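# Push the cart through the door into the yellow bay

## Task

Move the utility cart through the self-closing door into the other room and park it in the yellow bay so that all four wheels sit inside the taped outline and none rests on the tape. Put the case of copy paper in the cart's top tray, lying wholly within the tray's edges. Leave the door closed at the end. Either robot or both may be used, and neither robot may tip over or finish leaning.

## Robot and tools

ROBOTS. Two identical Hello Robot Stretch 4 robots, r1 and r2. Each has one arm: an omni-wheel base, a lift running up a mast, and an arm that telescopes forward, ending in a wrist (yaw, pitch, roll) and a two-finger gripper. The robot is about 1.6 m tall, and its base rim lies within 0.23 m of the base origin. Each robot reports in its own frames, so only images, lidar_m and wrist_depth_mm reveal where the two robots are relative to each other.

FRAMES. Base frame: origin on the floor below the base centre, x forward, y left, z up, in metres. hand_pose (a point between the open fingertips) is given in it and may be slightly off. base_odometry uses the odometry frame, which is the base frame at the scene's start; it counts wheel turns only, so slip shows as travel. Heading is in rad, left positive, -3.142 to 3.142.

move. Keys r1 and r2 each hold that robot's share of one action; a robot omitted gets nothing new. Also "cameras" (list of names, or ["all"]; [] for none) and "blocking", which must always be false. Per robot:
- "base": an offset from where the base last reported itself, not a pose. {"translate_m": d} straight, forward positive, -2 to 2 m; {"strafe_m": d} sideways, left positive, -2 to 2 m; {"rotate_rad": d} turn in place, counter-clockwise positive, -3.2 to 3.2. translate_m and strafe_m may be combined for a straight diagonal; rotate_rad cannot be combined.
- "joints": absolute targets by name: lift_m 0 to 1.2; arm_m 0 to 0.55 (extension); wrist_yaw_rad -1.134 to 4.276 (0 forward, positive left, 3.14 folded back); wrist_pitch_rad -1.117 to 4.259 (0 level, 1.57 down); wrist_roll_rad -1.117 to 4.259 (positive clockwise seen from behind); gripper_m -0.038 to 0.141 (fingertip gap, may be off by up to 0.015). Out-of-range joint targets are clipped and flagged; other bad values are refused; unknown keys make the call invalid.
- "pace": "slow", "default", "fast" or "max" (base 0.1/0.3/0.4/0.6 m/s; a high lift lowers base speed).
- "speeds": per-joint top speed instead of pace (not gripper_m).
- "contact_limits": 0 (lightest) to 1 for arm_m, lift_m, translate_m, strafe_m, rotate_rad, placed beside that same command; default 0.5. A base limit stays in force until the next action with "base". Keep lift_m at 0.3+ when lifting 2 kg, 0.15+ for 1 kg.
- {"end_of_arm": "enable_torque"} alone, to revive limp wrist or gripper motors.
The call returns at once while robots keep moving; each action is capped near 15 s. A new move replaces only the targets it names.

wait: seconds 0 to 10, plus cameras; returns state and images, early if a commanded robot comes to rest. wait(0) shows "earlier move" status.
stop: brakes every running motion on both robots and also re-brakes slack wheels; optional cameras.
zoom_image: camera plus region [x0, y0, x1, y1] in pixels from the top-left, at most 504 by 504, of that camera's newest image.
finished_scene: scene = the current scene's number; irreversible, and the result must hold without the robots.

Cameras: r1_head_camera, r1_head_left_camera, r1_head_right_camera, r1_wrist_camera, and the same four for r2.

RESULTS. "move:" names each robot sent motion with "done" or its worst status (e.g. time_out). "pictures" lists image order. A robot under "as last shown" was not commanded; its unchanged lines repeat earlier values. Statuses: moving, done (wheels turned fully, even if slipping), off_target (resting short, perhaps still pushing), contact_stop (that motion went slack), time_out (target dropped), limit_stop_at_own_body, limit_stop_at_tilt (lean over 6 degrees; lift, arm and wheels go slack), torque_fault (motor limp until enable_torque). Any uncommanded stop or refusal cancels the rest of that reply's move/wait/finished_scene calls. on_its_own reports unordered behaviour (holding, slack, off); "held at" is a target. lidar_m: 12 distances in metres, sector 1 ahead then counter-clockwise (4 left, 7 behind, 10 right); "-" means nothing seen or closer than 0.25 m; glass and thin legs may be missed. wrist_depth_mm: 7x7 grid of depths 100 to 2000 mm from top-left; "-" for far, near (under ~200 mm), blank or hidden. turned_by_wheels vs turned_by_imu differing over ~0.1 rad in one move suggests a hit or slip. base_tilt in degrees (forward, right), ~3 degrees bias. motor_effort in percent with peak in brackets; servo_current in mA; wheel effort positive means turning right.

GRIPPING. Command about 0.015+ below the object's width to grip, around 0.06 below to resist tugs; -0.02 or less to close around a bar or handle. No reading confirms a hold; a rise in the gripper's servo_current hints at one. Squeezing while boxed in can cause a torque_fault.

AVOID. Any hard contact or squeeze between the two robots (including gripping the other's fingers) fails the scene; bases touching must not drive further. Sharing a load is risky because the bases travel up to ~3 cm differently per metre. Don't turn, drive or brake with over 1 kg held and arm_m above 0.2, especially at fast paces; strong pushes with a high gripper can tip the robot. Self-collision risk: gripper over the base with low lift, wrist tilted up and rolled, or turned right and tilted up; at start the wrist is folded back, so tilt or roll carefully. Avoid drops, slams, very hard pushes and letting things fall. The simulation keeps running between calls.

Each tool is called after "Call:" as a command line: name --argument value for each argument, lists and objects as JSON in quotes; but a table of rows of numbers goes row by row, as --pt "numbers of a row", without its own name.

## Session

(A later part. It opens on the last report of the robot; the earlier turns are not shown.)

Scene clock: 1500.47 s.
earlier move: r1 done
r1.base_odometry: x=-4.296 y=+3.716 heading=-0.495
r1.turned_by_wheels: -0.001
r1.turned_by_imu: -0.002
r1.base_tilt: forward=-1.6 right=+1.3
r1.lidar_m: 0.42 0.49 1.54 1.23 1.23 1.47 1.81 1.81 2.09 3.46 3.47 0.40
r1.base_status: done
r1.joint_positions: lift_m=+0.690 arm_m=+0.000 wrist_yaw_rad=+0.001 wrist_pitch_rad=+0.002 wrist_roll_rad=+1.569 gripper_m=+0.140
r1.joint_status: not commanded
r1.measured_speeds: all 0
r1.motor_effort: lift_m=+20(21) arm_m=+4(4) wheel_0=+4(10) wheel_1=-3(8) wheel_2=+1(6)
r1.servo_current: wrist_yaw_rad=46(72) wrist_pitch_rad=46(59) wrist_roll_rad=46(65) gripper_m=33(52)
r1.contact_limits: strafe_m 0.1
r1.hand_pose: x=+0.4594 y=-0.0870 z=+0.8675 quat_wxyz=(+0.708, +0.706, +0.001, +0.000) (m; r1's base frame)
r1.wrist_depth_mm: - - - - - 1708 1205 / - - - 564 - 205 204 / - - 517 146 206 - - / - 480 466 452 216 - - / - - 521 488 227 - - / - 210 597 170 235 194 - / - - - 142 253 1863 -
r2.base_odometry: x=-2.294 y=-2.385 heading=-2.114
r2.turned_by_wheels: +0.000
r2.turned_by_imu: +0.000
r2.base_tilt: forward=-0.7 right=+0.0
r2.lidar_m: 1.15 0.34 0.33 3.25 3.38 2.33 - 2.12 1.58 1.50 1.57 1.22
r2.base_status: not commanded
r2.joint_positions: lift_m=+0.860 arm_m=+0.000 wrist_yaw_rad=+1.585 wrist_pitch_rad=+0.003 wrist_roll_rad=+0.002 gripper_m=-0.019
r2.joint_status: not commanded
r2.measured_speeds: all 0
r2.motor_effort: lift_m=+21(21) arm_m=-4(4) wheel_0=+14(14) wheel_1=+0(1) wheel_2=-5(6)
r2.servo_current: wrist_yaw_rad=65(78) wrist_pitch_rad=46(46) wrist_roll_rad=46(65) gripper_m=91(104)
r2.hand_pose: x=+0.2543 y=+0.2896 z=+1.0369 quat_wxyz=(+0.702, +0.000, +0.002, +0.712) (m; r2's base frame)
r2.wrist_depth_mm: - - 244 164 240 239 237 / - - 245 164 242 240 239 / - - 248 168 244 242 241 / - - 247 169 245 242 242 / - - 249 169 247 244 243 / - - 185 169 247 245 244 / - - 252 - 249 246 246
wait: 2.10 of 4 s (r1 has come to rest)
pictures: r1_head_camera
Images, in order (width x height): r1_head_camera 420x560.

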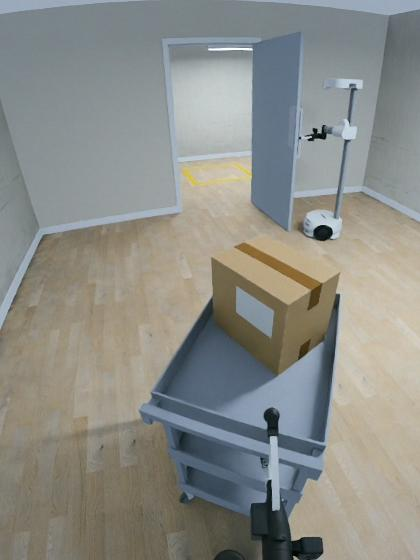

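Call:
move --r1 '{"joints":{"gripper_m":-0.02}}' --blocking false --cameras '[]'

Call:
wait --seconds 3 --cameras '[]'

Call:
move --r1 '{"base":{"translate_m":0.35},"pace":"slow"}' --blocking false --cameras '[]'

Call:
wait --seconds 7 --cameras '["r1_head_camera"]'

Scene clock: 1505.73 s.
move: r1 moving
r1.base_odometry: x=-4.296 y=+3.716 heading=-0.495
r1.turned_by_wheels: +0.000
r1.turned_by_imu: +0.000
r1.base_tilt: forward=-1.6 right=+1.3
r1.lidar_m: 0.44 0.49 1.49 1.25 1.24 1.47 1.80 1.81 2.10 3.45 3.46 0.40
r1.base_status: not commanded
r1.joint_positions: lift_m=+0.690 arm_m=+0.000 wrist_yaw_rad=+0.001 wrist_pitch_rad=+0.002 wrist_roll_rad=+1.569 gripper_m=+0.129
r1.joint_status: gripper_m moving
r1.measured_speeds: all 0
r1.motor_effort: lift_m=+20(20) arm_m=+4(4) wheel_0=+3(4) wheel_1=-3(4) wheel_2=+1(1)
r1.servo_current: wrist_yaw_rad=46(65) wrist_pitch_rad=39(52) wrist_roll_rad=46(65) gripper_m=78(85)
r1.contact_limits: strafe_m 0.1
r1.hand_pose: x=+0.4594 y=-0.0870 z=+0.8675 quat_wxyz=(+0.708, +0.706, +0.001, +0.000) (m; r1's base frame)
r1.wrist_depth_mm: - - - - - 1708 1205 / - - - 564 - 204 205 / - - 517 147 206 - - / - 480 462 452 216 - - / - - 521 484 228 - - / - 211 597 171 234 195 - / - - - 147 251 1808 -
r2: as last shown
r2.base_tilt: forward=-0.7 right=+0.1
r2.lidar_m: 1.15 0.32 0.33 3.25 3.39 2.33 - 2.09 1.53 1.50 1.57 1.20
r2.motor_effort: lift_m=+21(21) arm_m=-4(4) wheel_0=+14(14) wheel_1=-1(1) wheel_2=-5(6)
r2.servo_current: wrist_yaw_rad=65(78) wrist_pitch_rad=33(46) wrist_roll_rad=46(52) gripper_m=98(98)
r2.wrist_depth_mm: - - 245 164 239 239 237 / - - 245 164 242 240 237 / - - 246 168 244 242 240 / - - 247 168 244 244 242 / - - 249 169 246 245 243 / - - 186 169 246 247 244 / - - 253 - 249 246 246
pictures: none
No camera images: "cameras" was empty.

Scene clock: 1507.67 s.
earlier move: r1 done
r1.base_odometry: x=-4.297 y=+3.716 heading=-0.496
r1.turned_by_wheels: +0.000
r1.turned_by_imu: +0.000
r1.base_tilt: forward=-1.6 right=+1.2
r1.lidar_m: 0.43 0.50 1.51 1.23 1.22 1.48 1.79 1.81 2.09 3.44 3.46 0.40
r1.base_status: not commanded
r1.joint_positions: lift_m=+0.690 arm_m=+0.000 wrist_yaw_rad=+0.001 wrist_pitch_rad=+0.007 wrist_roll_rad=+1.569 gripper_m=-0.019
r1.joint_status: all done
r1.measured_speeds: all 0
r1.motor_effort: lift_m=+20(20) arm_m=-1(4) wheel_0=+2(4) wheel_1=-2(4) wheel_2=-2(2)
r1.servo_current: wrist_yaw_rad=46(72) wrist_pitch_rad=52(59) wrist_roll_rad=65(65) gripper_m=72(169)
r1.contact_limits: strafe_m 0.1
r1.hand_pose: x=+0.4594 y=-0.0870 z=+0.8661 quat_wxyz=(+0.708, +0.706, +0.003, -0.002) (m; r1's base frame)
r1.wrist_depth_mm: - - - - - 1464 1182 / - - 580 145 208 210 211 / - 525 500 154 213 - - / - 469 462 161 224 - - / - - 549 171 238 - - / - - 188 198 181 - - / - - - 132 263 147 -
r2.base_odometry: x=-2.294 y=-2.385 heading=-2.114
r2.turned_by_wheels: +0.000
r2.turned_by_imu: +0.000
r2.base_tilt: forward=-0.7 right=+0.0
r2.lidar_m: 1.16 0.30 0.33 3.25 3.41 2.33 - 2.12 1.56 1.48 1.55 1.23
r2.base_status: not commanded
r2.joint_positions: lift_m=+0.860 arm_m=+0.000 wrist_yaw_rad=+1.585 wrist_pitch_rad=+0.003 wrist_roll_rad=+0.002 gripper_m=-0.019
r2.joint_status: not commanded
r2.measured_speeds: all 0
r2.motor_effort: lift_m=+21(21) arm_m=-4(4) wheel_0=+14(14) wheel_1=-1(1) wheel_2=-6(6)
r2.servo_current: wrist_yaw_rad=59(78) wrist_pitch_rad=46(52) wrist_roll_rad=52(59) gripper_m=91(104)
r2.hand_pose: x=+0.2543 y=+0.2896 z=+1.0369 quat_wxyz=(+0.702, +0.000, +0.002, +0.712) (m; r2's base frame)
r2.wrist_depth_mm: - - 245 164 240 239 238 / - - 246 164 242 239 238 / - - 247 168 244 241 240 / - - 249 168 244 243 242 / - - 250 168 246 244 243 / - - 186 170 246 246 244 / - - 252 - 247 247 246
wait: 1.93 of 3 s (r1 has come to rest)
pictures: none
No camera images: "cameras" was empty.

Scene clock: 1508.17 s.
move: r1 moving
r1.base_odometry: x=-4.286 y=+3.710 heading=-0.495
r1.turned_by_wheels: +0.000
r1.turned_by_imu: +0.000
r1.base_tilt: forward=-1.6 right=+1.3
r1.lidar_m: 0.43 0.50 1.52 1.22 1.24 1.50 1.82 1.82 2.12 3.47 3.45 0.39
r1.base_status: translate_m moving
r1.joint_positions: lift_m=+0.690 arm_m=+0.000 wrist_yaw_rad=+0.001 wrist_pitch_rad=+0.007 wrist_roll_rad=+1.569 gripper_m=-0.019
r1.joint_status: not commanded
r1.measured_speeds: translate_m=+0.048 strafe_m=+0.000 rotate_rad=+0.000 lift_m=+0.000 arm_m=+0.000 wrist_yaw_rad=+0.000 wrist_pitch_rad=+0.000 wrist_roll_rad=+0.000
r1.motor_effort: lift_m=+20(20) arm_m=-4(4) wheel_0=+6(6) wheel_1=+4(6) wheel_2=-8(8)
r1.servo_current: wrist_yaw_rad=39(52) wrist_pitch_rad=52(59) wrist_roll_rad=52(65) gripper_m=59(72)
r1.hand_pose: x=+0.4594 y=-0.0870 z=+0.8661 quat_wxyz=(+0.708, +0.706, +0.003, -0.002) (m; r1's base frame)
r1.wrist_depth_mm: - - - 135 - 1499 1182 / - - 580 - 200 203 204 / - 530 500 146 206 - - / - 462 459 153 217 - - / - - 530 161 227 - - / - - 190 169 183 - - / - - - 135 252 143 -
r2: as last shown
r2.base_tilt: forward=-0.7 right=+0.1
r2.lidar_m: 1.15 0.34 0.31 3.26 3.42 2.34 - 2.11 1.55 1.47 1.55 1.23
r2.motor_effort: lift_m=+21(21) arm_m=-4(4) wheel_0=+14(14) wheel_1=-1(1) wheel_2=-5(6)
r2.servo_current: wrist_yaw_rad=59(72) wrist_pitch_rad=46(46) wrist_roll_rad=59(59) gripper_m=98(98)
r2.wrist_depth_mm: - - 244 164 241 239 237 / - - 246 164 243 241 238 / - - 247 169 244 241 239 / - - 248 169 244 243 242 / - - 250 169 246 245 242 / - - 185 170 245 246 245 / - - 252 - 248 245 246
pictures: none
No camera images: "cameras" was empty.

Scene clock: 1512.43 s.
earlier move: r1 done
r1.base_odometry: x=-3.989 y=+3.549 heading=-0.496
r1.turned_by_wheels: +0.000
r1.turned_by_imu: -0.001
r1.base_tilt: forward=-1.6 right=+1.3
r1.lidar_m: 0.44 2.85 1.61 1.32 1.33 1.55 2.16 2.17 2.49 3.38 3.36 0.33
r1.base_status: done
r1.joint_positions: lift_m=+0.690 arm_m=+0.000 wrist_yaw_rad=-0.001 wrist_pitch_rad=+0.010 wrist_roll_rad=+1.569 gripper_m=-0.019
r1.joint_status: not commanded
r1.measured_speeds: all 0
r1.motor_effort: lift_m=+20(20) arm_m=+4(4) wheel_0=+1(8) wheel_1=+4(7) wheel_2=-4(11)
r1.servo_current: wrist_yaw_rad=46(72) wrist_pitch_rad=52(65) wrist_roll_rad=52(72) gripper_m=52(72)
r1.hand_pose: x=+0.4591 y=-0.0878 z=+0.8654 quat_wxyz=(+0.708, +0.706, +0.003, -0.004) (m; r1's base frame)
r1.wrist_depth_mm: - 430 433 135 - - - / - 407 415 - - - - / - 445 452 - - - - / - - 634 110 190 - - / - - - - 215 676 - / - - - - 182 1661 - / - - 180 128 285 137 -
r2.base_odometry: x=-2.294 y=-2.385 heading=-2.114
r2.turned_by_wheels: +0.000
r2.turned_by_imu: +0.001
r2.base_tilt: forward=-0.7 right=+0.0
r2.lidar_m: 1.15 0.35 0.31 3.24 2.50 1.94 - 2.14 1.54 1.48 1.53 1.22
r2.base_status: not commanded
r2.joint_positions: lift_m=+0.860 arm_m=+0.000 wrist_yaw_rad=+1.585 wrist_pitch_rad=+0.003 wrist_roll_rad=+0.002 gripper_m=-0.019
r2.joint_status: not commanded
r2.measured_speeds: all 0
r2.motor_effort: lift_m=+21(21) arm_m=-4(4) wheel_0=+14(14) wheel_1=-1(1) wheel_2=-5(6)
r2.servo_current: wrist_yaw_rad=65(72) wrist_pitch_rad=39(46) wrist_roll_rad=52(59) gripper_m=98(104)
r2.hand_pose: x=+0.2543 y=+0.2896 z=+1.0369 quat_wxyz=(+0.702, +0.000, +0.002, +0.712) (m; r2's base frame)
r2.wrist_depth_mm: - - 244 163 241 239 237 / - - 246 164 241 240 238 / - - 247 169 243 242 239 / - - 248 168 244 242 242 / - - 249 169 245 244 242 / - - 185 169 245 245 244 / - - 253 - 249 247 246
wait: 4.27 of 7 s (r1 has come to rest)
pictures: r1_head_camera
Images, in order (width x height): r1_head_camera 420x560.

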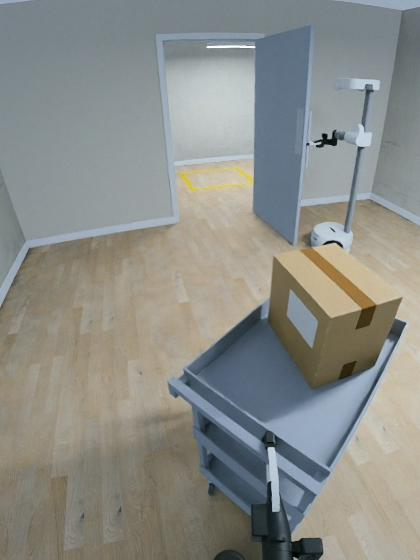

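Call:
move --r1 '{"base":{"translate_m":-0.48,"strafe_m":-0.14},"pace":"slow"}' --blocking false --cameras '[]'

Call:
wait --seconds 8 --cameras '["r1_head_camera"]'

Scene clock: 1545.93 s.
move: r1 moving
r1.base_odometry: x=-4.001 y=+3.552 heading=-0.496
r1.turned_by_wheels: -0.001
r1.turned_by_imu: -0.001
r1.base_tilt: forward=-1.6 right=+1.3
r1.lidar_m: 0.43 0.59 1.61 1.34 1.33 1.55 2.14 2.15 2.47 3.37 3.36 0.36
r1.base_status: translate_m moving; strafe_m moving
r1.joint_positions: lift_m=+0.690 arm_m=+0.000 wrist_yaw_rad=-0.001 wrist_pitch_rad=+0.010 wrist_roll_rad=+1.569 gripper_m=-0.019
r1.joint_status: not commanded
r1.measured_speeds: translate_m=-0.049 strafe_m=-0.014 rotate_rad=+0.000 lift_m=+0.000 arm_m=+0.000 wrist_yaw_rad=+0.000 wrist_pitch_rad=+0.000 wrist_roll_rad=+0.000
r1.motor_effort: lift_m=+20(20) arm_m=+3(4) wheel_0=-5(7) wheel_1=-8(8) wheel_2=+7(7)
r1.servo_current: wrist_yaw_rad=39(59) wrist_pitch_rad=59(65) wrist_roll_rad=52(52) gripper_m=46(59)
r1.hand_pose: x=+0.4592 y=-0.0878 z=+0.8653 quat_wxyz=(+0.708, +0.706, +0.003, -0.004) (m; r1's base frame)
r1.wrist_depth_mm: - 436 436 136 - - - / - 407 410 - - - - / - 445 449 - - - - / - - 621 110 190 - - / - - - 121 216 - - / - - - 150 181 1708 - / - - 180 128 285 137 -
r2: as last shown
r2.turned_by_imu: +0.000
r2.base_tilt: forward=-0.7 right=+0.1
r2.lidar_m: 1.17 0.31 0.31 3.27 2.51 1.99 - 2.12 1.55 1.50 1.53 1.21
r2.servo_current: wrist_yaw_rad=72(72) wrist_pitch_rad=39(46) wrist_roll_rad=52(59) gripper_m=98(98)
r2.wrist_depth_mm: - - 244 163 240 239 237 / - - 246 164 241 240 239 / - - 247 168 242 241 240 / - - 247 169 245 244 241 / - - 249 169 246 244 242 / - - 186 169 246 246 244 / - - 253 - 249 246 245
pictures: none
No camera images: "cameras" was empty.

Scene clock: 1551.67 s.
earlier move: r1 done
r1.base_odometry: x=-4.477 y=+3.654 heading=-0.496
r1.turned_by_wheels: +0.000
r1.turned_by_imu: -0.001
r1.base_tilt: forward=-1.6 right=+1.3
r1.lidar_m: 0.39 0.43 1.62 1.33 1.34 1.58 1.64 1.64 1.91 3.29 3.34 0.43
r1.base_status: done
r1.joint_positions: lift_m=+0.690 arm_m=+0.000 wrist_yaw_rad=+0.000 wrist_pitch_rad=+0.010 wrist_roll_rad=+1.569 gripper_m=-0.019
r1.joint_status: not commanded
r1.measured_speeds: all 0
r1.motor_effort: lift_m=+20(20) arm_m=-3(4) wheel_0=-5(10) wheel_1=-3(8) wheel_2=+2(9)
r1.servo_current: wrist_yaw_rad=59(72) wrist_pitch_rad=65(65) wrist_roll_rad=52(85) gripper_m=52(59)
r1.hand_pose: x=+0.4593 y=-0.0874 z=+0.8653 quat_wxyz=(+0.708, +0.706, +0.004, -0.003) (m; r1's base frame)
r1.wrist_depth_mm: - - - - - 1661 1205 / - - - - 230 239 241 / - - - 229 231 668 - / - - 539 171 233 - - / - 466 469 233 234 - - / - 521 473 173 183 - - / - - 180 130 237 - -
r2.base_odometry: x=-2.294 y=-2.385 heading=-2.114
r2.turned_by_wheels: +0.000
r2.turned_by_imu: +0.001
r2.base_tilt: forward=-0.7 right=+0.1
r2.lidar_m: 1.15 0.33 0.32 3.23 3.40 2.42 - 2.11 1.55 1.49 1.55 1.20
r2.base_status: not commanded
r2.joint_positions: lift_m=+0.860 arm_m=+0.000 wrist_yaw_rad=+1.585 wrist_pitch_rad=+0.003 wrist_roll_rad=+0.002 gripper_m=-0.019
r2.joint_status: not commanded
r2.measured_speeds: all 0
r2.motor_effort: lift_m=+21(21) arm_m=-4(4) wheel_0=+14(15) wheel_1=-1(1) wheel_2=-6(6)
r2.servo_current: wrist_yaw_rad=78(78) wrist_pitch_rad=39(52) wrist_roll_rad=59(65) gripper_m=104(104)
r2.hand_pose: x=+0.2543 y=+0.2896 z=+1.0369 quat_wxyz=(+0.702, +0.000, +0.002, +0.712) (m; r2's base frame)
r2.wrist_depth_mm: - - 244 164 241 238 237 / - - 247 164 242 240 238 / - - 247 168 243 241 240 / - - 249 169 245 243 242 / - - 250 169 246 244 243 / - - 186 170 246 246 245 / - - 252 - 249 246 245
wait: 5.73 of 8 s (r1 has come to rest)
pictures: r1_head_camera
Images, in order (width x height): r1_head_camera 420x560.

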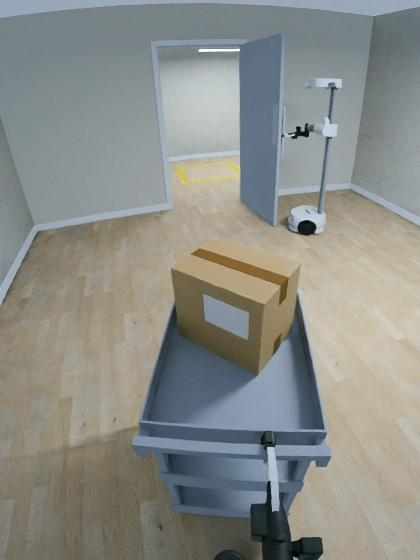

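Call:
move --r1 '{"joints":{"gripper_m":0.14}}' --blocking false --cameras '[]'

Call:
wait --seconds 2 --cameras '[]'

Call:
move --r1 '{"base":{"translate_m":-0.16},"pace":"slow"}' --blocking false --cameras '[]'

Call:
wait --seconds 4 --cameras '[]'

Call:
move --r1 '{"base":{"rotate_rad":0.05},"joints":{"wrist_roll_rad":0},"pace":"slow"}' --blocking false --cameras '[]'

Call:
wait --seconds 4 --cameras '[]'

Call:
move --r1 '{"base":{"strafe_m":0.06},"pace":"slow"}' --blocking false --cameras '[]'

Call:
wait --seconds 4 --cameras '["r1_head_camera"]'

Scene clock: 1565.73 s.
move: r1 moving
r1.base_odometry: x=-4.477 y=+3.654 heading=-0.496
r1.turned_by_wheels: +0.000
r1.turned_by_imu: +0.000
r1.base_tilt: forward=-1.6 right=+1.3
r1.lidar_m: 0.39 0.41 1.62 1.33 1.31 1.59 1.65 1.64 1.93 3.25 3.36 0.42
r1.base_status: not commanded
r1.joint_positions: lift_m=+0.690 arm_m=+0.000 wrist_yaw_rad=+0.000 wrist_pitch_rad=+0.010 wrist_roll_rad=+1.569 gripper_m=+0.005
r1.joint_status: gripper_m moving
r1.measured_speeds: all 0
r1.motor_effort: lift_m=+20(20) arm_m=-3(4) wheel_0=-5(6) wheel_1=-4(4) wheel_2=+2(2)
r1.servo_current: wrist_yaw_rad=52(65) wrist_pitch_rad=59(65) wrist_roll_rad=52(72) gripper_m=72(78)
r1.hand_pose: x=+0.4593 y=-0.0874 z=+0.8653 quat_wxyz=(+0.708, +0.706, +0.004, -0.003) (m; r1's base frame)
r1.wrist_depth_mm: - - - - - 1708 1205 / - - - - 233 241 243 / - - - 232 234 1576 - / - - 564 173 235 - - / - 473 462 234 237 - - / - 517 473 181 186 - - / - - 160 143 237 - -
r2: as last shown
r2.turned_by_imu: +0.000
r2.lidar_m: 1.15 0.34 0.31 3.26 3.41 2.39 - 2.11 1.55 1.49 1.55 1.20
r2.motor_effort: lift_m=+21(21) arm_m=-4(4) wheel_0=+14(14) wheel_1=-1(1) wheel_2=-5(6)
r2.servo_current: wrist_yaw_rad=52(85) wrist_pitch_rad=39(46) wrist_roll_rad=39(65) gripper_m=98(98)
r2.wrist_depth_mm: - - 244 164 241 239 237 / - - 245 164 241 239 238 / - - 247 169 243 242 241 / - - 249 168 245 242 241 / - - 250 169 245 244 244 / - - 185 169 247 245 244 / - - 253 - 248 246 245
pictures: none
No camera images: "cameras" was empty.

Scene clock: 1567.67 s.
earlier move: r1 done
r1.base_odometry: x=-4.478 y=+3.654 heading=-0.496
r1.turned_by_wheels: +0.000
r1.turned_by_imu: +0.000
r1.base_tilt: forward=-1.6 right=+1.3
r1.lidar_m: 0.41 0.44 1.62 1.34 1.33 1.58 1.66 1.65 1.91 3.25 3.36 0.40
r1.base_status: not commanded
r1.joint_positions: lift_m=+0.690 arm_m=+0.000 wrist_yaw_rad=+0.000 wrist_pitch_rad=+0.006 wrist_roll_rad=+1.569 gripper_m=+0.140
r1.joint_status: all done
r1.measured_speeds: all 0
r1.motor_effort: lift_m=+19(20) arm_m=+3(4) wheel_0=-3(6) wheel_1=-2(4) wheel_2=+0(2)
r1.servo_current: wrist_yaw_rad=52(65) wrist_pitch_rad=46(65) wrist_roll_rad=59(72) gripper_m=39(98)
r1.hand_pose: x=+0.4593 y=-0.0874 z=+0.8663 quat_wxyz=(+0.708, +0.706, +0.002, -0.002) (m; r1's base frame)
r1.wrist_depth_mm: - - - - - 1708 1205 / - - - - 237 245 248 / - - - 640 239 270 - / - - 559 521 241 - - / - 496 477 462 243 - - / - 211 488 183 243 195 - / - - 580 143 247 - -
r2.base_odometry: x=-2.294 y=-2.385 heading=-2.114
r2.turned_by_wheels: +0.000
r2.turned_by_imu: +0.000
r2.base_tilt: forward=-0.7 right=+0.0
r2.lidar_m: 1.16 0.33 0.33 3.25 3.43 2.40 - 2.10 1.55 1.50 1.53 1.20
r2.base_status: not commanded
r2.joint_positions: lift_m=+0.860 arm_m=+0.000 wrist_yaw_rad=+1.585 wrist_pitch_rad=+0.003 wrist_roll_rad=+0.002 gripper_m=-0.019
r2.joint_status: not commanded
r2.measured_speeds: all 0
r2.motor_effort: lift_m=+21(21) arm_m=-4(4) wheel_0=+14(15) wheel_1=-1(1) wheel_2=-5(6)
r2.servo_current: wrist_yaw_rad=72(85) wrist_pitch_rad=39(46) wrist_roll_rad=33(65) gripper_m=98(104)
r2.hand_pose: x=+0.2543 y=+0.2896 z=+1.0369 quat_wxyz=(+0.702, +0.000, +0.002, +0.712) (m; r2's base frame)
r2.wrist_depth_mm: - - 244 163 240 238 236 / - - 246 165 242 241 238 / - - 247 168 244 240 240 / - - 248 169 245 243 241 / - - 249 169 247 244 243 / - - 185 170 247 247 245 / - - 253 - 248 246 246
wait: 1.93 of 2 s (r1 has come to rest)
pictures: none
No camera images: "cameras" was empty.

Scene clock: 1568.17 s.
move: r1 moving
r1.base_odometry: x=-4.489 y=+3.660 heading=-0.496
r1.turned_by_wheels: +0.000
r1.turned_by_imu: +0.000
r1.base_tilt: forward=-1.6 right=+1.3
r1.lidar_m: 0.39 0.47 1.63 1.31 1.34 1.60 1.63 1.63 1.90 3.26 3.35 0.43
r1.base_status: translate_m moving
r1.joint_positions: lift_m=+0.690 arm_m=+0.000 wrist_yaw_rad=+0.000 wrist_pitch_rad=+0.006 wrist_roll_rad=+1.569 gripper_m=+0.140
r1.joint_status: not commanded
r1.measured_speeds: translate_m=-0.049 strafe_m=+0.000 rotate_rad=+0.001 lift_m=+0.000 arm_m=+0.000 wrist_yaw_rad=+0.000 wrist_pitch_rad=+0.000 wrist_roll_rad=+0.000
r1.motor_effort: lift_m=+19(20) arm_m=+4(4) wheel_0=-5(8) wheel_1=-4(6) wheel_2=+5(6)
r1.servo_current: wrist_yaw_rad=59(78) wrist_pitch_rad=46(52) wrist_roll_rad=39(59) gripper_m=46(46)
r1.hand_pose: x=+0.4593 y=-0.0874 z=+0.8663 quat_wxyz=(+0.708, +0.706, +0.002, -0.002) (m; r1's base frame)
r1.wrist_depth_mm: - - - - - 1661 1182 / - - - 190 249 257 257 / - - - 252 250 260 - / - - 574 252 252 - - / - - 488 469 254 - - / - 209 508 195 256 195 - / - - 597 143 258 750 -
r2: as last shown
r2.base_tilt: forward=-0.7 right=+0.1
r2.lidar_m: 1.17 0.32 0.30 3.26 3.42 2.40 - 2.11 1.54 1.49 1.56 1.23
r2.motor_effort: lift_m=+21(21) arm_m=-4(4) wheel_0=+14(14) wheel_1=-1(1) wheel_2=-5(6)
r2.servo_current: wrist_yaw_rad=65(72) wrist_pitch_rad=46(46) wrist_roll_rad=52(52) gripper_m=98(98)
r2.wrist_depth_mm: - - 244 164 241 238 237 / - - 245 164 242 240 239 / - - 246 168 243 241 240 / - - 249 168 245 243 241 / - - 251 169 246 244 243 / - - 186 170 246 246 245 / - - 252 - 248 245 245
pictures: none
No camera images: "cameras" was empty.

Scene clock: 1570.53 s.
earlier move: r1 done
r1.base_odometry: x=-4.618 y=+3.731 heading=-0.497
r1.turned_by_wheels: +0.000
r1.turned_by_imu: -0.001
r1.base_tilt: forward=-1.6 right=+1.3
r1.lidar_m: 0.56 0.59 1.57 1.29 1.29 1.54 1.50 1.48 1.74 2.93 3.40 0.58
r1.base_status: done
r1.joint_positions: lift_m=+0.690 arm_m=+0.000 wrist_yaw_rad=+0.000 wrist_pitch_rad=+0.006 wrist_roll_rad=+1.569 gripper_m=+0.140
r1.joint_status: not commanded
r1.measured_speeds: all 0
r1.motor_effort: lift_m=+19(20) arm_m=+4(4) wheel_0=-5(8) wheel_1=-3(8) wheel_2=+1(8)
r1.servo_current: wrist_yaw_rad=39(78) wrist_pitch_rad=52(52) wrist_roll_rad=46(59) gripper_m=52(52)
r1.hand_pose: x=+0.4593 y=-0.0874 z=+0.8663 quat_wxyz=(+0.708, +0.706, +0.002, -0.002) (m; r1's base frame)
r1.wrist_depth_mm: - - - - - 1708 1205 / - - - - - 1756 1229 / - - - - 404 404 407 / - - 732 668 - - - / - - 634 621 404 - - / - 209 676 343 190 195 - / - - - 142 - 891 -
r2.base_odometry: x=-2.294 y=-2.385 heading=-2.114
r2.turned_by_wheels: +0.000
r2.turned_by_imu: +0.000
r2.base_tilt: forward=-0.6 right=+0.1
r2.lidar_m: 1.15 0.32 0.31 3.26 3.42 2.43 - 2.15 1.52 1.49 1.57 1.20
r2.base_status: not commanded
r2.joint_positions: lift_m=+0.860 arm_m=+0.000 wrist_yaw_rad=+1.585 wrist_pitch_rad=+0.003 wrist_roll_rad=+0.002 gripper_m=-0.019
r2.joint_status: not commanded
r2.measured_speeds: all 0
r2.motor_effort: lift_m=+21(21) arm_m=-4(4) wheel_0=+14(14) wheel_1=-1(1) wheel_2=-5(6)
r2.servo_current: wrist_yaw_rad=65(78) wrist_pitch_rad=46(46) wrist_roll_rad=46(59) gripper_m=98(104)
r2.hand_pose: x=+0.2543 y=+0.2896 z=+1.0369 quat_wxyz=(+0.702, +0.000, +0.002, +0.712) (m; r2's base frame)
r2.wrist_depth_mm: - - 244 164 240 240 238 / - - 245 164 242 239 238 / - - 247 168 244 242 241 / - - 247 169 244 242 242 / - - 250 169 245 244 243 / - - 185 169 247 245 245 / - - 253 - 249 246 246
wait: 2.37 of 4 s (r1 has come to rest)
pictures: none
No camera images: "cameras" was empty.

Scene clock: 1571.03 s.
move: r1 moving
r1.base_odometry: x=-4.618 y=+3.731 heading=-0.447
r1.turned_by_wheels: +0.049
r1.turned_by_imu: +0.050
r1.base_tilt: forward=-1.6 right=+1.3
r1.lidar_m: 0.56 0.62 1.46 1.26 1.32 1.59 1.49 1.49 1.80 3.25 3.39 0.58
r1.base_status: rotate_rad moving
r1.joint_positions: lift_m=+0.690 arm_m=+0.000 wrist_yaw_rad=+0.000 wrist_pitch_rad=+0.006 wrist_roll_rad=+1.165 gripper_m=+0.140
r1.joint_status: wrist_roll_rad moving
r1.measured_speeds: translate_m=+0.000 strafe_m=+0.000 rotate_rad=+0.000 lift_m=+0.000 arm_m=+0.000 wrist_yaw_rad=+0.000 wrist_pitch_rad=+0.000 wrist_roll_rad=-1.718
r1.motor_effort: lift_m=+19(20) arm_m=+4(4) wheel_0=-5(6) wheel_1=-2(5) wheel_2=-1(4)
r1.servo_current: wrist_yaw_rad=59(65) wrist_pitch_rad=46(52) wrist_roll_rad=104(111) gripper_m=39(46)
r1.hand_pose: x=+0.4593 y=-0.0874 z=+0.8663 quat_wxyz=(+0.835, +0.550, +0.003, -0.002) (m; r1's base frame)
r1.wrist_depth_mm: - - - - - - 1618 / - - - - - - 1499 / - - 723 741 384 410 1336 / - - 634 627 397 - 394 / - - 707 640 399 - - / - 210 768 343 191 194 - / - - - 142 931 - -
r2: as last shown
r2.base_tilt: forward=-0.6 right=+0.0
r2.lidar_m: 1.16 0.33 0.32 3.26 3.42 2.39 - 2.09 1.55 1.50 1.57 1.20
r2.motor_effort: lift_m=+21(21) arm_m=-4(4) wheel_0=+14(14) wheel_1=-1(1) wheel_2=-6(6)
r2.servo_current: wrist_yaw_rad=65(72) wrist_pitch_rad=46(46) wrist_roll_rad=52(52) gripper_m=98(104)
r2.wrist_depth_mm: - - 243 163 241 240 237 / - - 246 164 242 240 238 / - - 247 168 242 241 239 / - - 248 168 245 243 241 / - - 250 169 245 244 242 / - - 185 169 246 246 244 / - - 252 - 248 246 246
pictures: none
No camera images: "cameras" was empty.

Scene clock: 1572.23 s.
earlier move: r1 done
r1.base_odometry: x=-4.618 y=+3.731 heading=-0.447
r1.turned_by_wheels: +0.000
r1.turned_by_imu: +0.000
r1.base_tilt: forward=-1.6 right=+1.3
r1.lidar_m: 0.54 0.62 1.45 1.29 1.30 1.60 1.49 1.47 1.80 3.22 3.42 0.55
r1.base_status: done
r1.joint_positions: lift_m=+0.690 arm_m=+0.000 wrist_yaw_rad=+0.000 wrist_pitch_rad=+0.006 wrist_roll_rad=+0.002 gripper_m=+0.140
r1.joint_status: all done
r1.measured_speeds: all 0
r1.motor_effort: lift_m=+20(20) arm_m=+4(4) wheel_0=-3(6) wheel_1=-3(5) wheel_2=-2(4)
r1.servo_current: wrist_yaw_rad=39(65) wrist_pitch_rad=46(59) wrist_roll_rad=33(117) gripper_m=39(46)
r1.hand_pose: x=+0.4593 y=-0.0874 z=+0.8663 quat_wxyz=(+1.000, +0.001, +0.003, +0.000) (m; r1's base frame)
r1.wrist_depth_mm: - - - - - - - / - - - - - - - / - - 768 654 - - - / - - 768 647 759 - - / - 654 788 647 - - - / 404 195 179 402 187 196 - / - 1863 1983 136 1708 389 1921
r2.base_odometry: x=-2.294 y=-2.385 heading=-2.114
r2.turned_by_wheels: +0.000
r2.turned_by_imu: +0.000
r2.base_tilt: forward=-0.7 right=+0.0
r2.lidar_m: 1.17 0.35 0.31 3.25 3.39 2.40 - 2.12 1.53 1.48 1.57 1.20
r2.base_status: not commanded
r2.joint_positions: lift_m=+0.860 arm_m=+0.000 wrist_yaw_rad=+1.585 wrist_pitch_rad=+0.003 wrist_roll_rad=+0.002 gripper_m=-0.019
r2.joint_status: not commanded
r2.measured_speeds: all 0
r2.motor_effort: lift_m=+21(22) arm_m=-4(4) wheel_0=+14(14) wheel_1=-1(1) wheel_2=-5(6)
r2.servo_current: wrist_yaw_rad=65(85) wrist_pitch_rad=33(46) wrist_roll_rad=52(59) gripper_m=104(104)
r2.hand_pose: x=+0.2543 y=+0.2896 z=+1.0369 quat_wxyz=(+0.702, +0.000, +0.002, +0.712) (m; r2's base frame)
r2.wrist_depth_mm: - - 244 164 241 239 238 / - - 245 164 242 239 238 / - - 247 168 244 241 239 / - - 249 168 245 242 241 / - - 250 169 246 244 243 / - - 185 169 246 246 245 / - - 253 - 249 246 246
wait: 1.20 of 4 s (r1 has come to rest)
pictures: none
No camera images: "cameras" was empty.

Scene clock: 1572.73 s.
move: r1 moving
r1.base_odometry: x=-4.612 y=+3.744 heading=-0.447
r1.turned_by_wheels: +0.000
r1.turned_by_imu: +0.000
r1.base_tilt: forward=-1.6 right=+1.3
r1.lidar_m: 0.56 0.62 1.47 1.29 1.28 1.57 1.50 1.51 1.80 3.22 3.42 0.57
r1.base_status: strafe_m moving
r1.joint_positions: lift_m=+0.690 arm_m=+0.000 wrist_yaw_rad=+0.000 wrist_pitch_rad=+0.006 wrist_roll_rad=+0.002 gripper_m=+0.140
r1.joint_status: not commanded
r1.measured_speeds: translate_m=+0.000 strafe_m=+0.057 rotate_rad=+0.000 lift_m=+0.000 arm_m=+0.000 wrist_yaw_rad=+0.000 wrist_pitch_rad=+0.000 wrist_roll_rad=+0.000
r1.motor_effort: lift_m=+19(20) arm_m=+4(4) wheel_0=-7(9) wheel_1=+4(7) wheel_2=-1(2)
r1.servo_current: wrist_yaw_rad=46(59) wrist_pitch_rad=46(52) wrist_roll_rad=52(65) gripper_m=46(52)
r1.hand_pose: x=+0.4593 y=-0.0874 z=+0.8663 quat_wxyz=(+1.000, +0.001, +0.003, +0.000) (m; r1's base frame)
r1.wrist_depth_mm: - - - - - - - / - - - - - - - / - - 788 634 768 - - / - - 798 647 778 - - / - 640 - 647 683 - - / 430 195 179 402 188 196 - / - 1808 1921 136 991 1756 1983
r2: as last shown
r2.base_tilt: forward=-0.7 right=+0.1
r2.lidar_m: 1.16 0.33 0.31 3.24 3.41 2.41 - 2.08 1.55 1.48 1.56 1.22
r2.motor_effort: lift_m=+21(21) arm_m=-4(4) wheel_0=+14(14) wheel_1=-1(1) wheel_2=-6(6)
r2.servo_current: wrist_yaw_rad=72(72) wrist_pitch_rad=39(46) wrist_roll_rad=46(52) gripper_m=91(98)
r2.wrist_depth_mm: - - 244 164 240 238 237 / - - 245 165 241 240 238 / - - 247 168 243 241 240 / - - 248 169 245 244 241 / - - 250 169 247 245 242 / - - 186 170 245 246 243 / - - 253 - 248 246 245
pictures: none
No camera images: "cameras" was empty.

Scene clock: 1573.97 s.
earlier move: r1 done
r1.base_odometry: x=-4.592 y=+3.785 heading=-0.447
r1.turned_by_wheels: +0.000
r1.turned_by_imu: +0.000
r1.base_tilt: forward=-1.6 right=+1.3
r1.lidar_m: 0.57 2.47 1.41 1.23 1.21 1.51 1.51 1.50 1.81 3.25 3.48 0.58
r1.base_status: done
r1.joint_positions: lift_m=+0.690 arm_m=+0.000 wrist_yaw_rad=+0.000 wrist_pitch_rad=+0.006 wrist_roll_rad=+0.002 gripper_m=+0.140
r1.joint_status: not commanded
r1.measured_speeds: all 0
r1.motor_effort: lift_m=+19(20) arm_m=+4(4) wheel_0=-2(9) wheel_1=+2(7) wheel_2=+0(2)
r1.servo_current: wrist_yaw_rad=46(65) wrist_pitch_rad=52(52) wrist_roll_rad=59(72) gripper_m=46(52)
r1.hand_pose: x=+0.4593 y=-0.0874 z=+0.8663 quat_wxyz=(+1.000, +0.001, +0.003, +0.000) (m; r1's base frame)
r1.wrist_depth_mm: - - - - - - - / - - - - - - - / - - - 683 699 - - / - - - 683 691 - - / - - - 691 654 - - / - 208 180 404 187 196 - / - 1921 1983 136 - 759 1983
r2.base_odometry: x=-2.294 y=-2.385 heading=-2.114
r2.turned_by_wheels: +0.000
r2.turned_by_imu: +0.000
r2.base_tilt: forward=-0.7 right=+0.1
r2.lidar_m: 1.17 0.32 0.33 3.25 3.42 2.42 - 2.09 1.55 1.48 1.58 1.19
r2.base_status: not commanded
r2.joint_positions: lift_m=+0.860 arm_m=+0.000 wrist_yaw_rad=+1.585 wrist_pitch_rad=+0.003 wrist_roll_rad=+0.002 gripper_m=-0.019
r2.joint_status: not commanded
r2.measured_speeds: all 0
r2.motor_effort: lift_m=+21(21) arm_m=-4(4) wheel_0=+14(14) wheel_1=-1(1) wheel_2=-5(6)
r2.servo_current: wrist_yaw_rad=72(72) wrist_pitch_rad=39(46) wrist_roll_rad=52(52) gripper_m=85(98)
r2.hand_pose: x=+0.2543 y=+0.2896 z=+1.0369 quat_wxyz=(+0.702, +0.000, +0.002, +0.712) (m; r2's base frame)
r2.wrist_depth_mm: - - 244 163 240 239 238 / - - 246 164 243 240 238 / - - 246 168 244 240 240 / - - 248 169 245 242 241 / - - 250 168 244 244 242 / - - 185 169 246 246 245 / - - 253 - 248 248 246
wait: 1.23 of 4 s (r1 has come to rest)
pictures: r1_head_camera
Images, in order (width x height): r1_head_camera 420x560.

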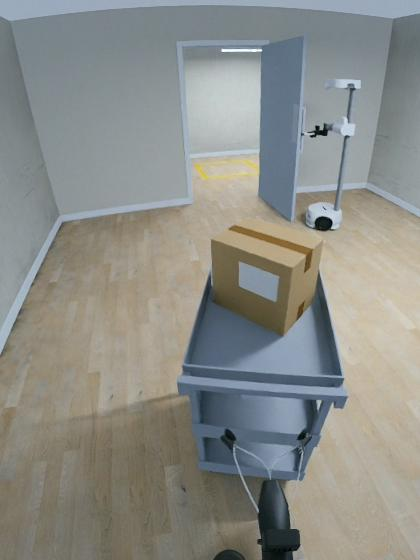

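Call:
move --r1 '{"base":{"translate_m":0.55},"pace":"slow"}' --blocking false --cameras '[]'

Call:
wait --seconds 8 --cameras '["r1_head_camera"]'

Scene clock: 1579.40 s.
move: r1 moving
r1.base_odometry: x=-4.581 y=+3.779 heading=-0.447
r1.turned_by_wheels: +0.001
r1.turned_by_imu: +0.000
r1.base_tilt: forward=-1.6 right=+1.3
r1.lidar_m: 0.53 2.46 1.41 1.22 1.23 1.51 1.53 1.52 1.82 3.28 3.47 0.56
r1.base_status: translate_m moving
r1.joint_positions: lift_m=+0.690 arm_m=+0.000 wrist_yaw_rad=+0.000 wrist_pitch_rad=+0.006 wrist_roll_rad=+0.002 gripper_m=+0.140
r1.joint_status: not commanded
r1.measured_speeds: translate_m=+0.049 strafe_m=-0.001 rotate_rad=-0.001 lift_m=+0.000 arm_m=+0.000 wrist_yaw_rad=+0.000 wrist_pitch_rad=+0.000 wrist_roll_rad=+0.000
r1.motor_effort: lift_m=+19(19) arm_m=+3(4) wheel_0=+7(8) wheel_1=+6(7) wheel_2=-5(7)
r1.servo_current: wrist_yaw_rad=46(65) wrist_pitch_rad=46(59) wrist_roll_rad=52(72) gripper_m=39(46)
r1.hand_pose: x=+0.4593 y=-0.0874 z=+0.8663 quat_wxyz=(+1.000, +0.001, +0.003, +0.000) (m; r1's base frame)
r1.wrist_depth_mm: - - - - - - - / - - - - - - - / - - - 676 683 - - / - - - 668 676 - - / - - - 676 647 - - / - 196 179 397 191 196 - / - 433 1921 136 960 1808 1921
r2: as last shown
r2.base_tilt: forward=-0.7 right=+0.0
r2.lidar_m: 1.15 0.33 0.32 3.26 3.40 2.38 - 2.12 1.58 1.49 1.56 1.21
r2.servo_current: wrist_yaw_rad=52(65) wrist_pitch_rad=46(46) wrist_roll_rad=46(46) gripper_m=91(98)
r2.wrist_depth_mm: - - 244 163 240 239 238 / - - 245 164 241 241 239 / - - 247 168 243 242 240 / - - 248 169 244 242 241 / - - 250 169 246 244 243 / - - 185 169 246 246 244 / - - 253 - 249 247 246
pictures: none
No camera images: "cameras" was empty.

Scene clock: 1585.70 s.
earlier move: r1 done
r1.base_odometry: x=-4.096 y=+3.547 heading=-0.447
r1.turned_by_wheels: +0.000
r1.turned_by_imu: -0.002
r1.base_tilt: forward=-1.6 right=+1.3
r1.lidar_m: 0.51 0.82 1.57 1.37 1.36 1.65 2.03 2.06 2.43 3.34 3.33 0.57
r1.base_status: done
r1.joint_positions: lift_m=+0.690 arm_m=+0.000 wrist_yaw_rad=-0.003 wrist_pitch_rad=+0.006 wrist_roll_rad=+0.002 gripper_m=+0.140
r1.joint_status: not commanded
r1.measured_speeds: all 0
r1.motor_effort: lift_m=+19(20) arm_m=+4(4) wheel_0=+3(9) wheel_1=+2(7) wheel_2=-2(12)
r1.servo_current: wrist_yaw_rad=59(78) wrist_pitch_rad=52(59) wrist_roll_rad=39(72) gripper_m=46(52)
r1.hand_pose: x=+0.4590 y=-0.0883 z=+0.8664 quat_wxyz=(+1.000, +0.001, +0.003, -0.002) (m; r1's base frame)
r1.wrist_depth_mm: - - - - - - - / - - - - - - - / - 609 609 - - - - / - 609 609 609 - - - / - 615 609 615 - - - / - 196 185 - 192 - - / - 221 312 139 1921 521 1863
r2.base_odometry: x=-2.294 y=-2.385 heading=-2.114
r2.turned_by_wheels: +0.000
r2.turned_by_imu: +0.001
r2.base_tilt: forward=-0.7 right=+0.0
r2.lidar_m: 1.15 0.32 0.33 3.26 2.02 2.09 - 2.10 1.56 1.47 1.56 1.21
r2.base_status: not commanded
r2.joint_positions: lift_m=+0.860 arm_m=+0.000 wrist_yaw_rad=+1.585 wrist_pitch_rad=+0.003 wrist_roll_rad=+0.002 gripper_m=-0.019
r2.joint_status: not commanded
r2.measured_speeds: all 0
r2.motor_effort: lift_m=+21(21) arm_m=-4(4) wheel_0=+14(15) wheel_1=+0(1) wheel_2=-5(6)
r2.servo_current: wrist_yaw_rad=52(78) wrist_pitch_rad=39(52) wrist_roll_rad=46(59) gripper_m=98(98)
r2.hand_pose: x=+0.2543 y=+0.2896 z=+1.0369 quat_wxyz=(+0.702, +0.000, +0.002, +0.712) (m; r2's base frame)
r2.wrist_depth_mm: - - 244 164 240 238 237 / - - 246 164 242 240 239 / - - 247 168 244 241 240 / - - 248 168 245 243 241 / - - 249 169 246 244 243 / - - 185 170 245 246 245 / - - 252 - 248 246 245
wait: 6.30 of 8 s (r1 has come to rest)
pictures: r1_head_camera
Images, in order (width x height): r1_head_camera 420x560.

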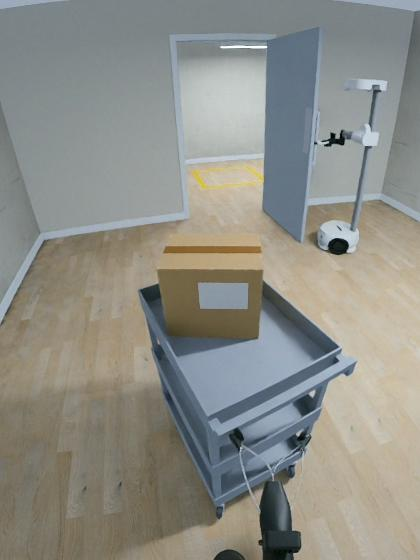

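Call:
move --r1 '{"base":{"translate_m":-0.08,"strafe_m":-0.27},"joints":{"wrist_roll_rad":1.569},"pace":"slow"}' --blocking false --cameras '[]'

Call:
wait --seconds 6 --cameras '[]'

Call:
move --r1 '{"base":{"rotate_rad":0.45},"pace":"slow"}' --blocking false --cameras '[]'

Call:
wait --seconds 4 --cameras '["r1_head_camera"]'

Scene clock: 1630.90 s.
move: r1 moving
r1.base_odometry: x=-4.105 y=+3.537 heading=-0.447
r1.turned_by_wheels: +0.000
r1.turned_by_imu: +0.000
r1.base_tilt: forward=-1.6 right=+1.3
r1.lidar_m: 0.46 0.80 1.63 1.37 1.39 1.67 2.04 2.04 2.41 3.34 3.32 0.59
r1.base_status: translate_m moving; strafe_m moving
r1.joint_positions: lift_m=+0.690 arm_m=+0.000 wrist_yaw_rad=-0.003 wrist_pitch_rad=+0.006 wrist_roll_rad=+0.406 gripper_m=+0.140
r1.joint_status: wrist_roll_rad moving
r1.measured_speeds: translate_m=-0.013 strafe_m=-0.048 rotate_rad=-0.002 lift_m=+0.000 arm_m=+0.000 wrist_yaw_rad=+0.000 wrist_pitch_rad=+0.000 wrist_roll_rad=+1.718
r1.motor_effort: lift_m=+19(20) arm_m=+4(4) wheel_0=+6(9) wheel_1=-6(8) wheel_2=+4(4)
r1.servo_current: wrist_yaw_rad=39(65) wrist_pitch_rad=52(59) wrist_roll_rad=91(98) gripper_m=46(46)
r1.hand_pose: x=+0.4590 y=-0.0882 z=+0.8664 quat_wxyz=(+0.979, +0.201, +0.003, -0.002) (m; r1's base frame)
r1.wrist_depth_mm: - - - - - - - / - - - - - - - / - - 615 - - - - / - 609 609 - - 445 - / - 615 615 615 366 504 - / - 206 274 296 211 195 1708 / - 186 - 143 - 1537 1336
r2: as last shown
r2.turned_by_imu: +0.000
r2.base_tilt: forward=-0.7 right=+0.1
r2.lidar_m: 1.17 0.33 0.31 3.22 2.03 2.11 - 2.12 1.57 1.50 1.58 1.21
r2.motor_effort: lift_m=+21(21) arm_m=-4(4) wheel_0=+14(14) wheel_1=-1(1) wheel_2=-5(6)
r2.servo_current: wrist_yaw_rad=65(72) wrist_pitch_rad=52(52) wrist_roll_rad=39(59) gripper_m=98(98)
r2.wrist_depth_mm: - - 245 164 242 239 238 / - - 246 164 243 240 239 / - - 247 168 242 241 241 / - - 248 168 245 242 241 / - - 249 169 246 244 242 / - - 186 169 246 245 244 / - - 251 - 249 246 245
pictures: none
No camera images: "cameras" was empty.

Scene clock: 1634.47 s.
earlier move: r1 done
r1.base_odometry: x=-4.285 y=+3.338 heading=-0.447
r1.turned_by_wheels: +0.000
r1.turned_by_imu: -0.002
r1.base_tilt: forward=-1.6 right=+1.3
r1.lidar_m: 0.62 0.59 1.90 1.60 1.60 1.92 1.90 1.91 2.25 3.11 3.09 2.92
r1.base_status: done
r1.joint_positions: lift_m=+0.690 arm_m=+0.000 wrist_yaw_rad=-0.003 wrist_pitch_rad=+0.006 wrist_roll_rad=+1.567 gripper_m=+0.140
r1.joint_status: all done
r1.measured_speeds: all 0
r1.motor_effort: lift_m=+19(20) arm_m=+4(4) wheel_0=+3(9) wheel_1=-2(8) wheel_2=+3(4)
r1.servo_current: wrist_yaw_rad=39(72) wrist_pitch_rad=46(59) wrist_roll_rad=52(98) gripper_m=39(52)
r1.hand_pose: x=+0.4590 y=-0.0882 z=+0.8664 quat_wxyz=(+0.709, +0.706, +0.001, -0.003) (m; r1's base frame)
r1.wrist_depth_mm: - - - - - 1708 1205 / - - - - - 1756 1205 / - - - - - 1708 1229 / - - - - - 1756 1255 / - - - - - 683 1078 / - 209 - - 525 195 525 / - - 750 142 - - -
r2.base_odometry: x=-2.294 y=-2.385 heading=-2.114
r2.turned_by_wheels: +0.000
r2.turned_by_imu: +0.001
r2.base_tilt: forward=-0.7 right=+0.1
r2.lidar_m: 1.16 0.31 0.33 3.25 2.04 2.10 - 2.12 1.56 1.47 1.57 1.22
r2.base_status: not commanded
r2.joint_positions: lift_m=+0.860 arm_m=+0.000 wrist_yaw_rad=+1.585 wrist_pitch_rad=+0.003 wrist_roll_rad=+0.002 gripper_m=-0.019
r2.joint_status: not commanded
r2.measured_speeds: all 0
r2.motor_effort: lift_m=+21(21) arm_m=-4(4) wheel_0=+14(14) wheel_1=+0(1) wheel_2=-5(6)
r2.servo_current: wrist_yaw_rad=59(85) wrist_pitch_rad=46(52) wrist_roll_rad=52(65) gripper_m=98(104)
r2.hand_pose: x=+0.2543 y=+0.2896 z=+1.0369 quat_wxyz=(+0.702, +0.000, +0.002, +0.712) (m; r2's base frame)
r2.wrist_depth_mm: - - 244 164 241 238 238 / - - 246 164 242 240 239 / - - 247 169 244 241 239 / - - 247 169 245 243 242 / - - 249 169 247 245 243 / - - 185 169 245 246 245 / - - 252 - 249 246 246
wait: 3.57 of 6 s (r1 has come to rest)
pictures: none
No camera images: "cameras" was empty.

Scene clock: 1634.97 s.
move: r1 moving
r1.base_odometry: x=-4.285 y=+3.338 heading=-0.322
r1.turned_by_wheels: +0.125
r1.turned_by_imu: +0.126
r1.base_tilt: forward=-1.6 right=+1.3
r1.lidar_m: 0.59 0.58 1.76 1.59 1.64 2.04 1.88 1.96 2.45 3.10 3.14 0.75
r1.base_status: rotate_rad moving
r1.joint_positions: lift_m=+0.690 arm_m=+0.000 wrist_yaw_rad=-0.003 wrist_pitch_rad=+0.006 wrist_roll_rad=+1.567 gripper_m=+0.140
r1.joint_status: not commanded
r1.measured_speeds: translate_m=-0.002 strafe_m=+0.001 rotate_rad=+0.490 lift_m=+0.000 arm_m=+0.000 wrist_yaw_rad=+0.000 wrist_pitch_rad=+0.000 wrist_roll_rad=+0.000
r1.motor_effort: lift_m=+19(20) arm_m=+3(4) wheel_0=-7(7) wheel_1=-6(7) wheel_2=-5(6)
r1.servo_current: wrist_yaw_rad=46(59) wrist_pitch_rad=39(52) wrist_roll_rad=39(59) gripper_m=39(46)
r1.hand_pose: x=+0.4590 y=-0.0882 z=+0.8664 quat_wxyz=(+0.709, +0.706, +0.001, -0.003) (m; r1's base frame)
r1.wrist_depth_mm: - - - - - 1708 1229 / - - - - - 1756 1229 / - - - - - 1808 1229 / - - - 544 - 1464 569 / - - - - - - 521 / - 209 768 707 211 195 - / - - 699 142 - - -
r2: as last shown
r2.turned_by_imu: +0.000
r2.lidar_m: 1.16 0.34 0.34 3.25 2.02 2.08 - 2.11 1.54 1.48 1.58 1.21
r2.motor_effort: lift_m=+21(21) arm_m=-4(4) wheel_0=+13(14) wheel_1=-1(1) wheel_2=-5(6)
r2.servo_current: wrist_yaw_rad=65(78) wrist_pitch_rad=39(46) wrist_roll_rad=46(65) gripper_m=91(98)
r2.wrist_depth_mm: - - 245 163 240 239 237 / - - 245 164 241 239 238 / - - 246 169 243 241 240 / - - 248 169 245 243 242 / - - 249 169 244 244 242 / - - 185 169 245 247 244 / - - 252 - 248 247 246
pictures: none
No camera images: "cameras" was empty.

Scene clock: 1636.10 s.
earlier move: r1 done
r1.base_odometry: x=-4.285 y=+3.338 heading=+0.003
r1.turned_by_wheels: +0.324
r1.turned_by_imu: +0.326
r1.base_tilt: forward=-1.6 right=+1.3
r1.lidar_m: 0.58 1.97 1.62 1.60 1.88 1.90 1.90 2.17 3.10 3.10 3.02 0.64
r1.base_status: done
r1.joint_positions: lift_m=+0.690 arm_m=+0.000 wrist_yaw_rad=-0.003 wrist_pitch_rad=+0.006 wrist_roll_rad=+1.567 gripper_m=+0.140
r1.joint_status: not commanded
r1.measured_speeds: all 0
r1.motor_effort: lift_m=+19(20) arm_m=+4(4) wheel_0=-4(8) wheel_1=-2(8) wheel_2=-1(6)
r1.servo_current: wrist_yaw_rad=39(59) wrist_pitch_rad=52(52) wrist_roll_rad=46(65) gripper_m=39(46)
r1.hand_pose: x=+0.4590 y=-0.0882 z=+0.8664 quat_wxyz=(+0.709, +0.706, +0.001, -0.003) (m; r1's base frame)
r1.wrist_depth_mm: - - - - - 1983 - / - - - 768 - - - / - - 676 661 - - - / - - 723 699 - - - / - - 768 759 436 - - / - 208 - - 211 196 442 / - - - 149 - 1808 1255
r2.base_odometry: x=-2.294 y=-2.385 heading=-2.114
r2.turned_by_wheels: +0.000
r2.turned_by_imu: +0.000
r2.base_tilt: forward=-0.7 right=+0.0
r2.lidar_m: 1.16 0.31 0.33 3.25 2.02 2.14 - 2.13 1.57 1.48 1.55 1.21
r2.base_status: not commanded
r2.joint_positions: lift_m=+0.860 arm_m=+0.000 wrist_yaw_rad=+1.585 wrist_pitch_rad=+0.003 wrist_roll_rad=+0.002 gripper_m=-0.019
r2.joint_status: not commanded
r2.measured_speeds: all 0
r2.motor_effort: lift_m=+21(21) arm_m=-4(4) wheel_0=+14(14) wheel_1=-1(1) wheel_2=-5(6)
r2.servo_current: wrist_yaw_rad=59(78) wrist_pitch_rad=46(46) wrist_roll_rad=46(65) gripper_m=91(98)
r2.hand_pose: x=+0.2543 y=+0.2896 z=+1.0369 quat_wxyz=(+0.702, +0.000, +0.002, +0.712) (m; r2's base frame)
r2.wrist_depth_mm: - - 245 164 241 238 237 / - - 245 164 242 240 238 / - - 247 168 244 241 240 / - - 249 168 246 242 242 / - - 250 169 246 244 243 / - - 185 170 246 244 244 / - - 252 - 249 246 246
wait: 1.13 of 4 s (r1 has come to rest)
pictures: r1_head_camera
Images, in order (width x height): r1_head_camera 420x560.

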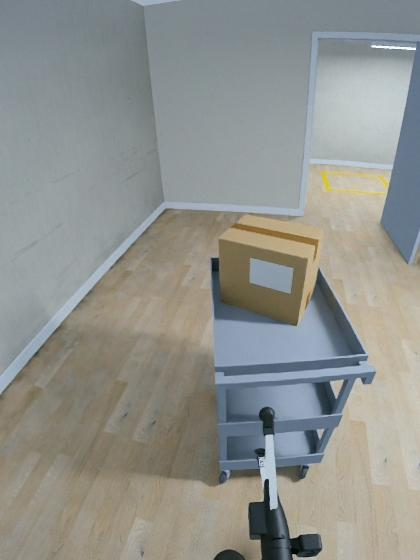

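Call:
move --r1 '{"base":{"translate_m":0.165,"strafe_m":-0.06},"pace":"slow","contact_limits":{"translate_m":0.15}}' --blocking false --cameras '[]'

Call:
wait --seconds 5 --cameras '["r1_head_camera"]'

Scene clock: 1641.07 s.
move: r1 moving
r1.base_odometry: x=-4.273 y=+3.333 heading=+0.003
r1.turned_by_wheels: +0.000
r1.turned_by_imu: +0.000
r1.base_tilt: forward=-1.6 right=+1.3
r1.lidar_m: 0.56 1.95 1.62 1.58 1.85 1.92 1.90 2.20 3.11 3.09 2.98 0.60
r1.base_status: translate_m moving; strafe_m moving
r1.joint_positions: lift_m=+0.690 arm_m=+0.000 wrist_yaw_rad=-0.003 wrist_pitch_rad=+0.006 wrist_roll_rad=+1.567 gripper_m=+0.140
r1.joint_status: not commanded
r1.measured_speeds: translate_m=+0.049 strafe_m=-0.018 rotate_rad=+0.001 lift_m=+0.000 arm_m=+0.000 wrist_yaw_rad=+0.000 wrist_pitch_rad=+0.000 wrist_roll_rad=+0.000
r1.motor_effort: lift_m=+19(19) arm_m=+4(4) wheel_0=+6(7) wheel_1=+5(5) wheel_2=-5(7)
r1.servo_current: wrist_yaw_rad=65(65) wrist_pitch_rad=46(52) wrist_roll_rad=52(59) gripper_m=39(46)
r1.contact_limits: translate_m 0.15
r1.hand_pose: x=+0.4590 y=-0.0882 z=+0.8664 quat_wxyz=(+0.709, +0.706, +0.001, -0.003) (m; r1's base frame)
r1.wrist_depth_mm: - - - - - - - / - - - 778 - - - / - - 668 647 - - - / - - 707 691 - - - / - - 759 750 - - - / - 210 - - 424 197 436 / - - - 150 - 1808 1281
r2: as last shown
r2.base_tilt: forward=-0.7 right=+0.1
r2.lidar_m: 1.16 0.34 0.32 3.25 1.99 2.11 - 2.12 1.56 1.48 1.55 1.21
r2.servo_current: wrist_yaw_rad=52(72) wrist_pitch_rad=46(46) wrist_roll_rad=39(59) gripper_m=91(98)
r2.wrist_depth_mm: - - 244 164 241 240 237 / - - 246 164 241 240 239 / - - 247 168 244 242 240 / - - 247 169 244 243 241 / - - 249 169 247 244 243 / - - 186 170 246 246 245 / - - 252 - 249 246 245
pictures: none
No camera images: "cameras" was empty.

Scene clock: 1643.53 s.
earlier move: r1 done
r1.base_odometry: x=-4.120 y=+3.278 heading=+0.003
r1.turned_by_wheels: +0.000
r1.turned_by_imu: +0.000
r1.base_tilt: forward=-1.6 right=+1.3
r1.lidar_m: 0.43 1.99 1.64 1.63 1.91 2.08 2.06 2.36 3.10 3.07 2.82 0.43
r1.base_status: done
r1.joint_positions: lift_m=+0.690 arm_m=+0.000 wrist_yaw_rad=-0.003 wrist_pitch_rad=+0.006 wrist_roll_rad=+1.567 gripper_m=+0.140
r1.joint_status: not commanded
r1.measured_speeds: all 0
r1.motor_effort: lift_m=+19(20) arm_m=+4(4) wheel_0=+4(8) wheel_1=+3(6) wheel_2=-2(7)
r1.servo_current: wrist_yaw_rad=59(72) wrist_pitch_rad=52(59) wrist_roll_rad=33(65) gripper_m=39(52)
r1.contact_limits: translate_m 0.15
r1.hand_pose: x=+0.4590 y=-0.0882 z=+0.8664 quat_wxyz=(+0.709, +0.706, +0.001, -0.003) (m; r1's base frame)
r1.wrist_depth_mm: - - - - 283 1661 - / - - - - 281 1808 - / - - 549 496 279 - - / - - 517 512 278 - - / - - 564 554 277 - - / - 210 603 603 191 194 - / - - - 142 272 1756 -
r2.base_odometry: x=-2.294 y=-2.385 heading=-2.114
r2.turned_by_wheels: +0.000
r2.turned_by_imu: +0.000
r2.base_tilt: forward=-0.7 right=+0.1
r2.lidar_m: 1.17 0.31 0.32 3.26 2.03 2.12 - 2.09 1.56 1.47 1.56 1.22
r2.base_status: not commanded
r2.joint_positions: lift_m=+0.860 arm_m=+0.000 wrist_yaw_rad=+1.585 wrist_pitch_rad=+0.003 wrist_roll_rad=+0.002 gripper_m=-0.019
r2.joint_status: not commanded
r2.measured_speeds: all 0
r2.motor_effort: lift_m=+21(21) arm_m=-4(4) wheel_0=+14(14) wheel_1=-1(1) wheel_2=-5(6)
r2.servo_current: wrist_yaw_rad=46(78) wrist_pitch_rad=39(46) wrist_roll_rad=59(65) gripper_m=91(98)
r2.hand_pose: x=+0.2543 y=+0.2896 z=+1.0369 quat_wxyz=(+0.702, +0.000, +0.002, +0.712) (m; r2's base frame)
r2.wrist_depth_mm: - - 244 164 241 239 237 / - - 246 164 242 240 238 / - - 246 168 243 242 240 / - - 249 169 245 242 241 / - - 250 169 247 244 244 / - - 185 170 245 246 244 / - - 252 - 248 246 246
wait: 2.47 of 5 s (r1 has come to rest)
pictures: r1_head_camera
Images, in order (width x height): r1_head_camera 420x560.

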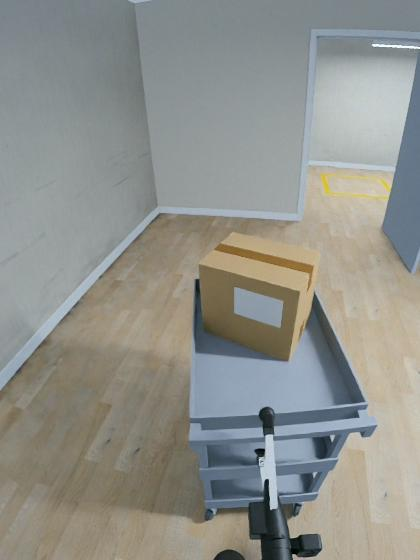

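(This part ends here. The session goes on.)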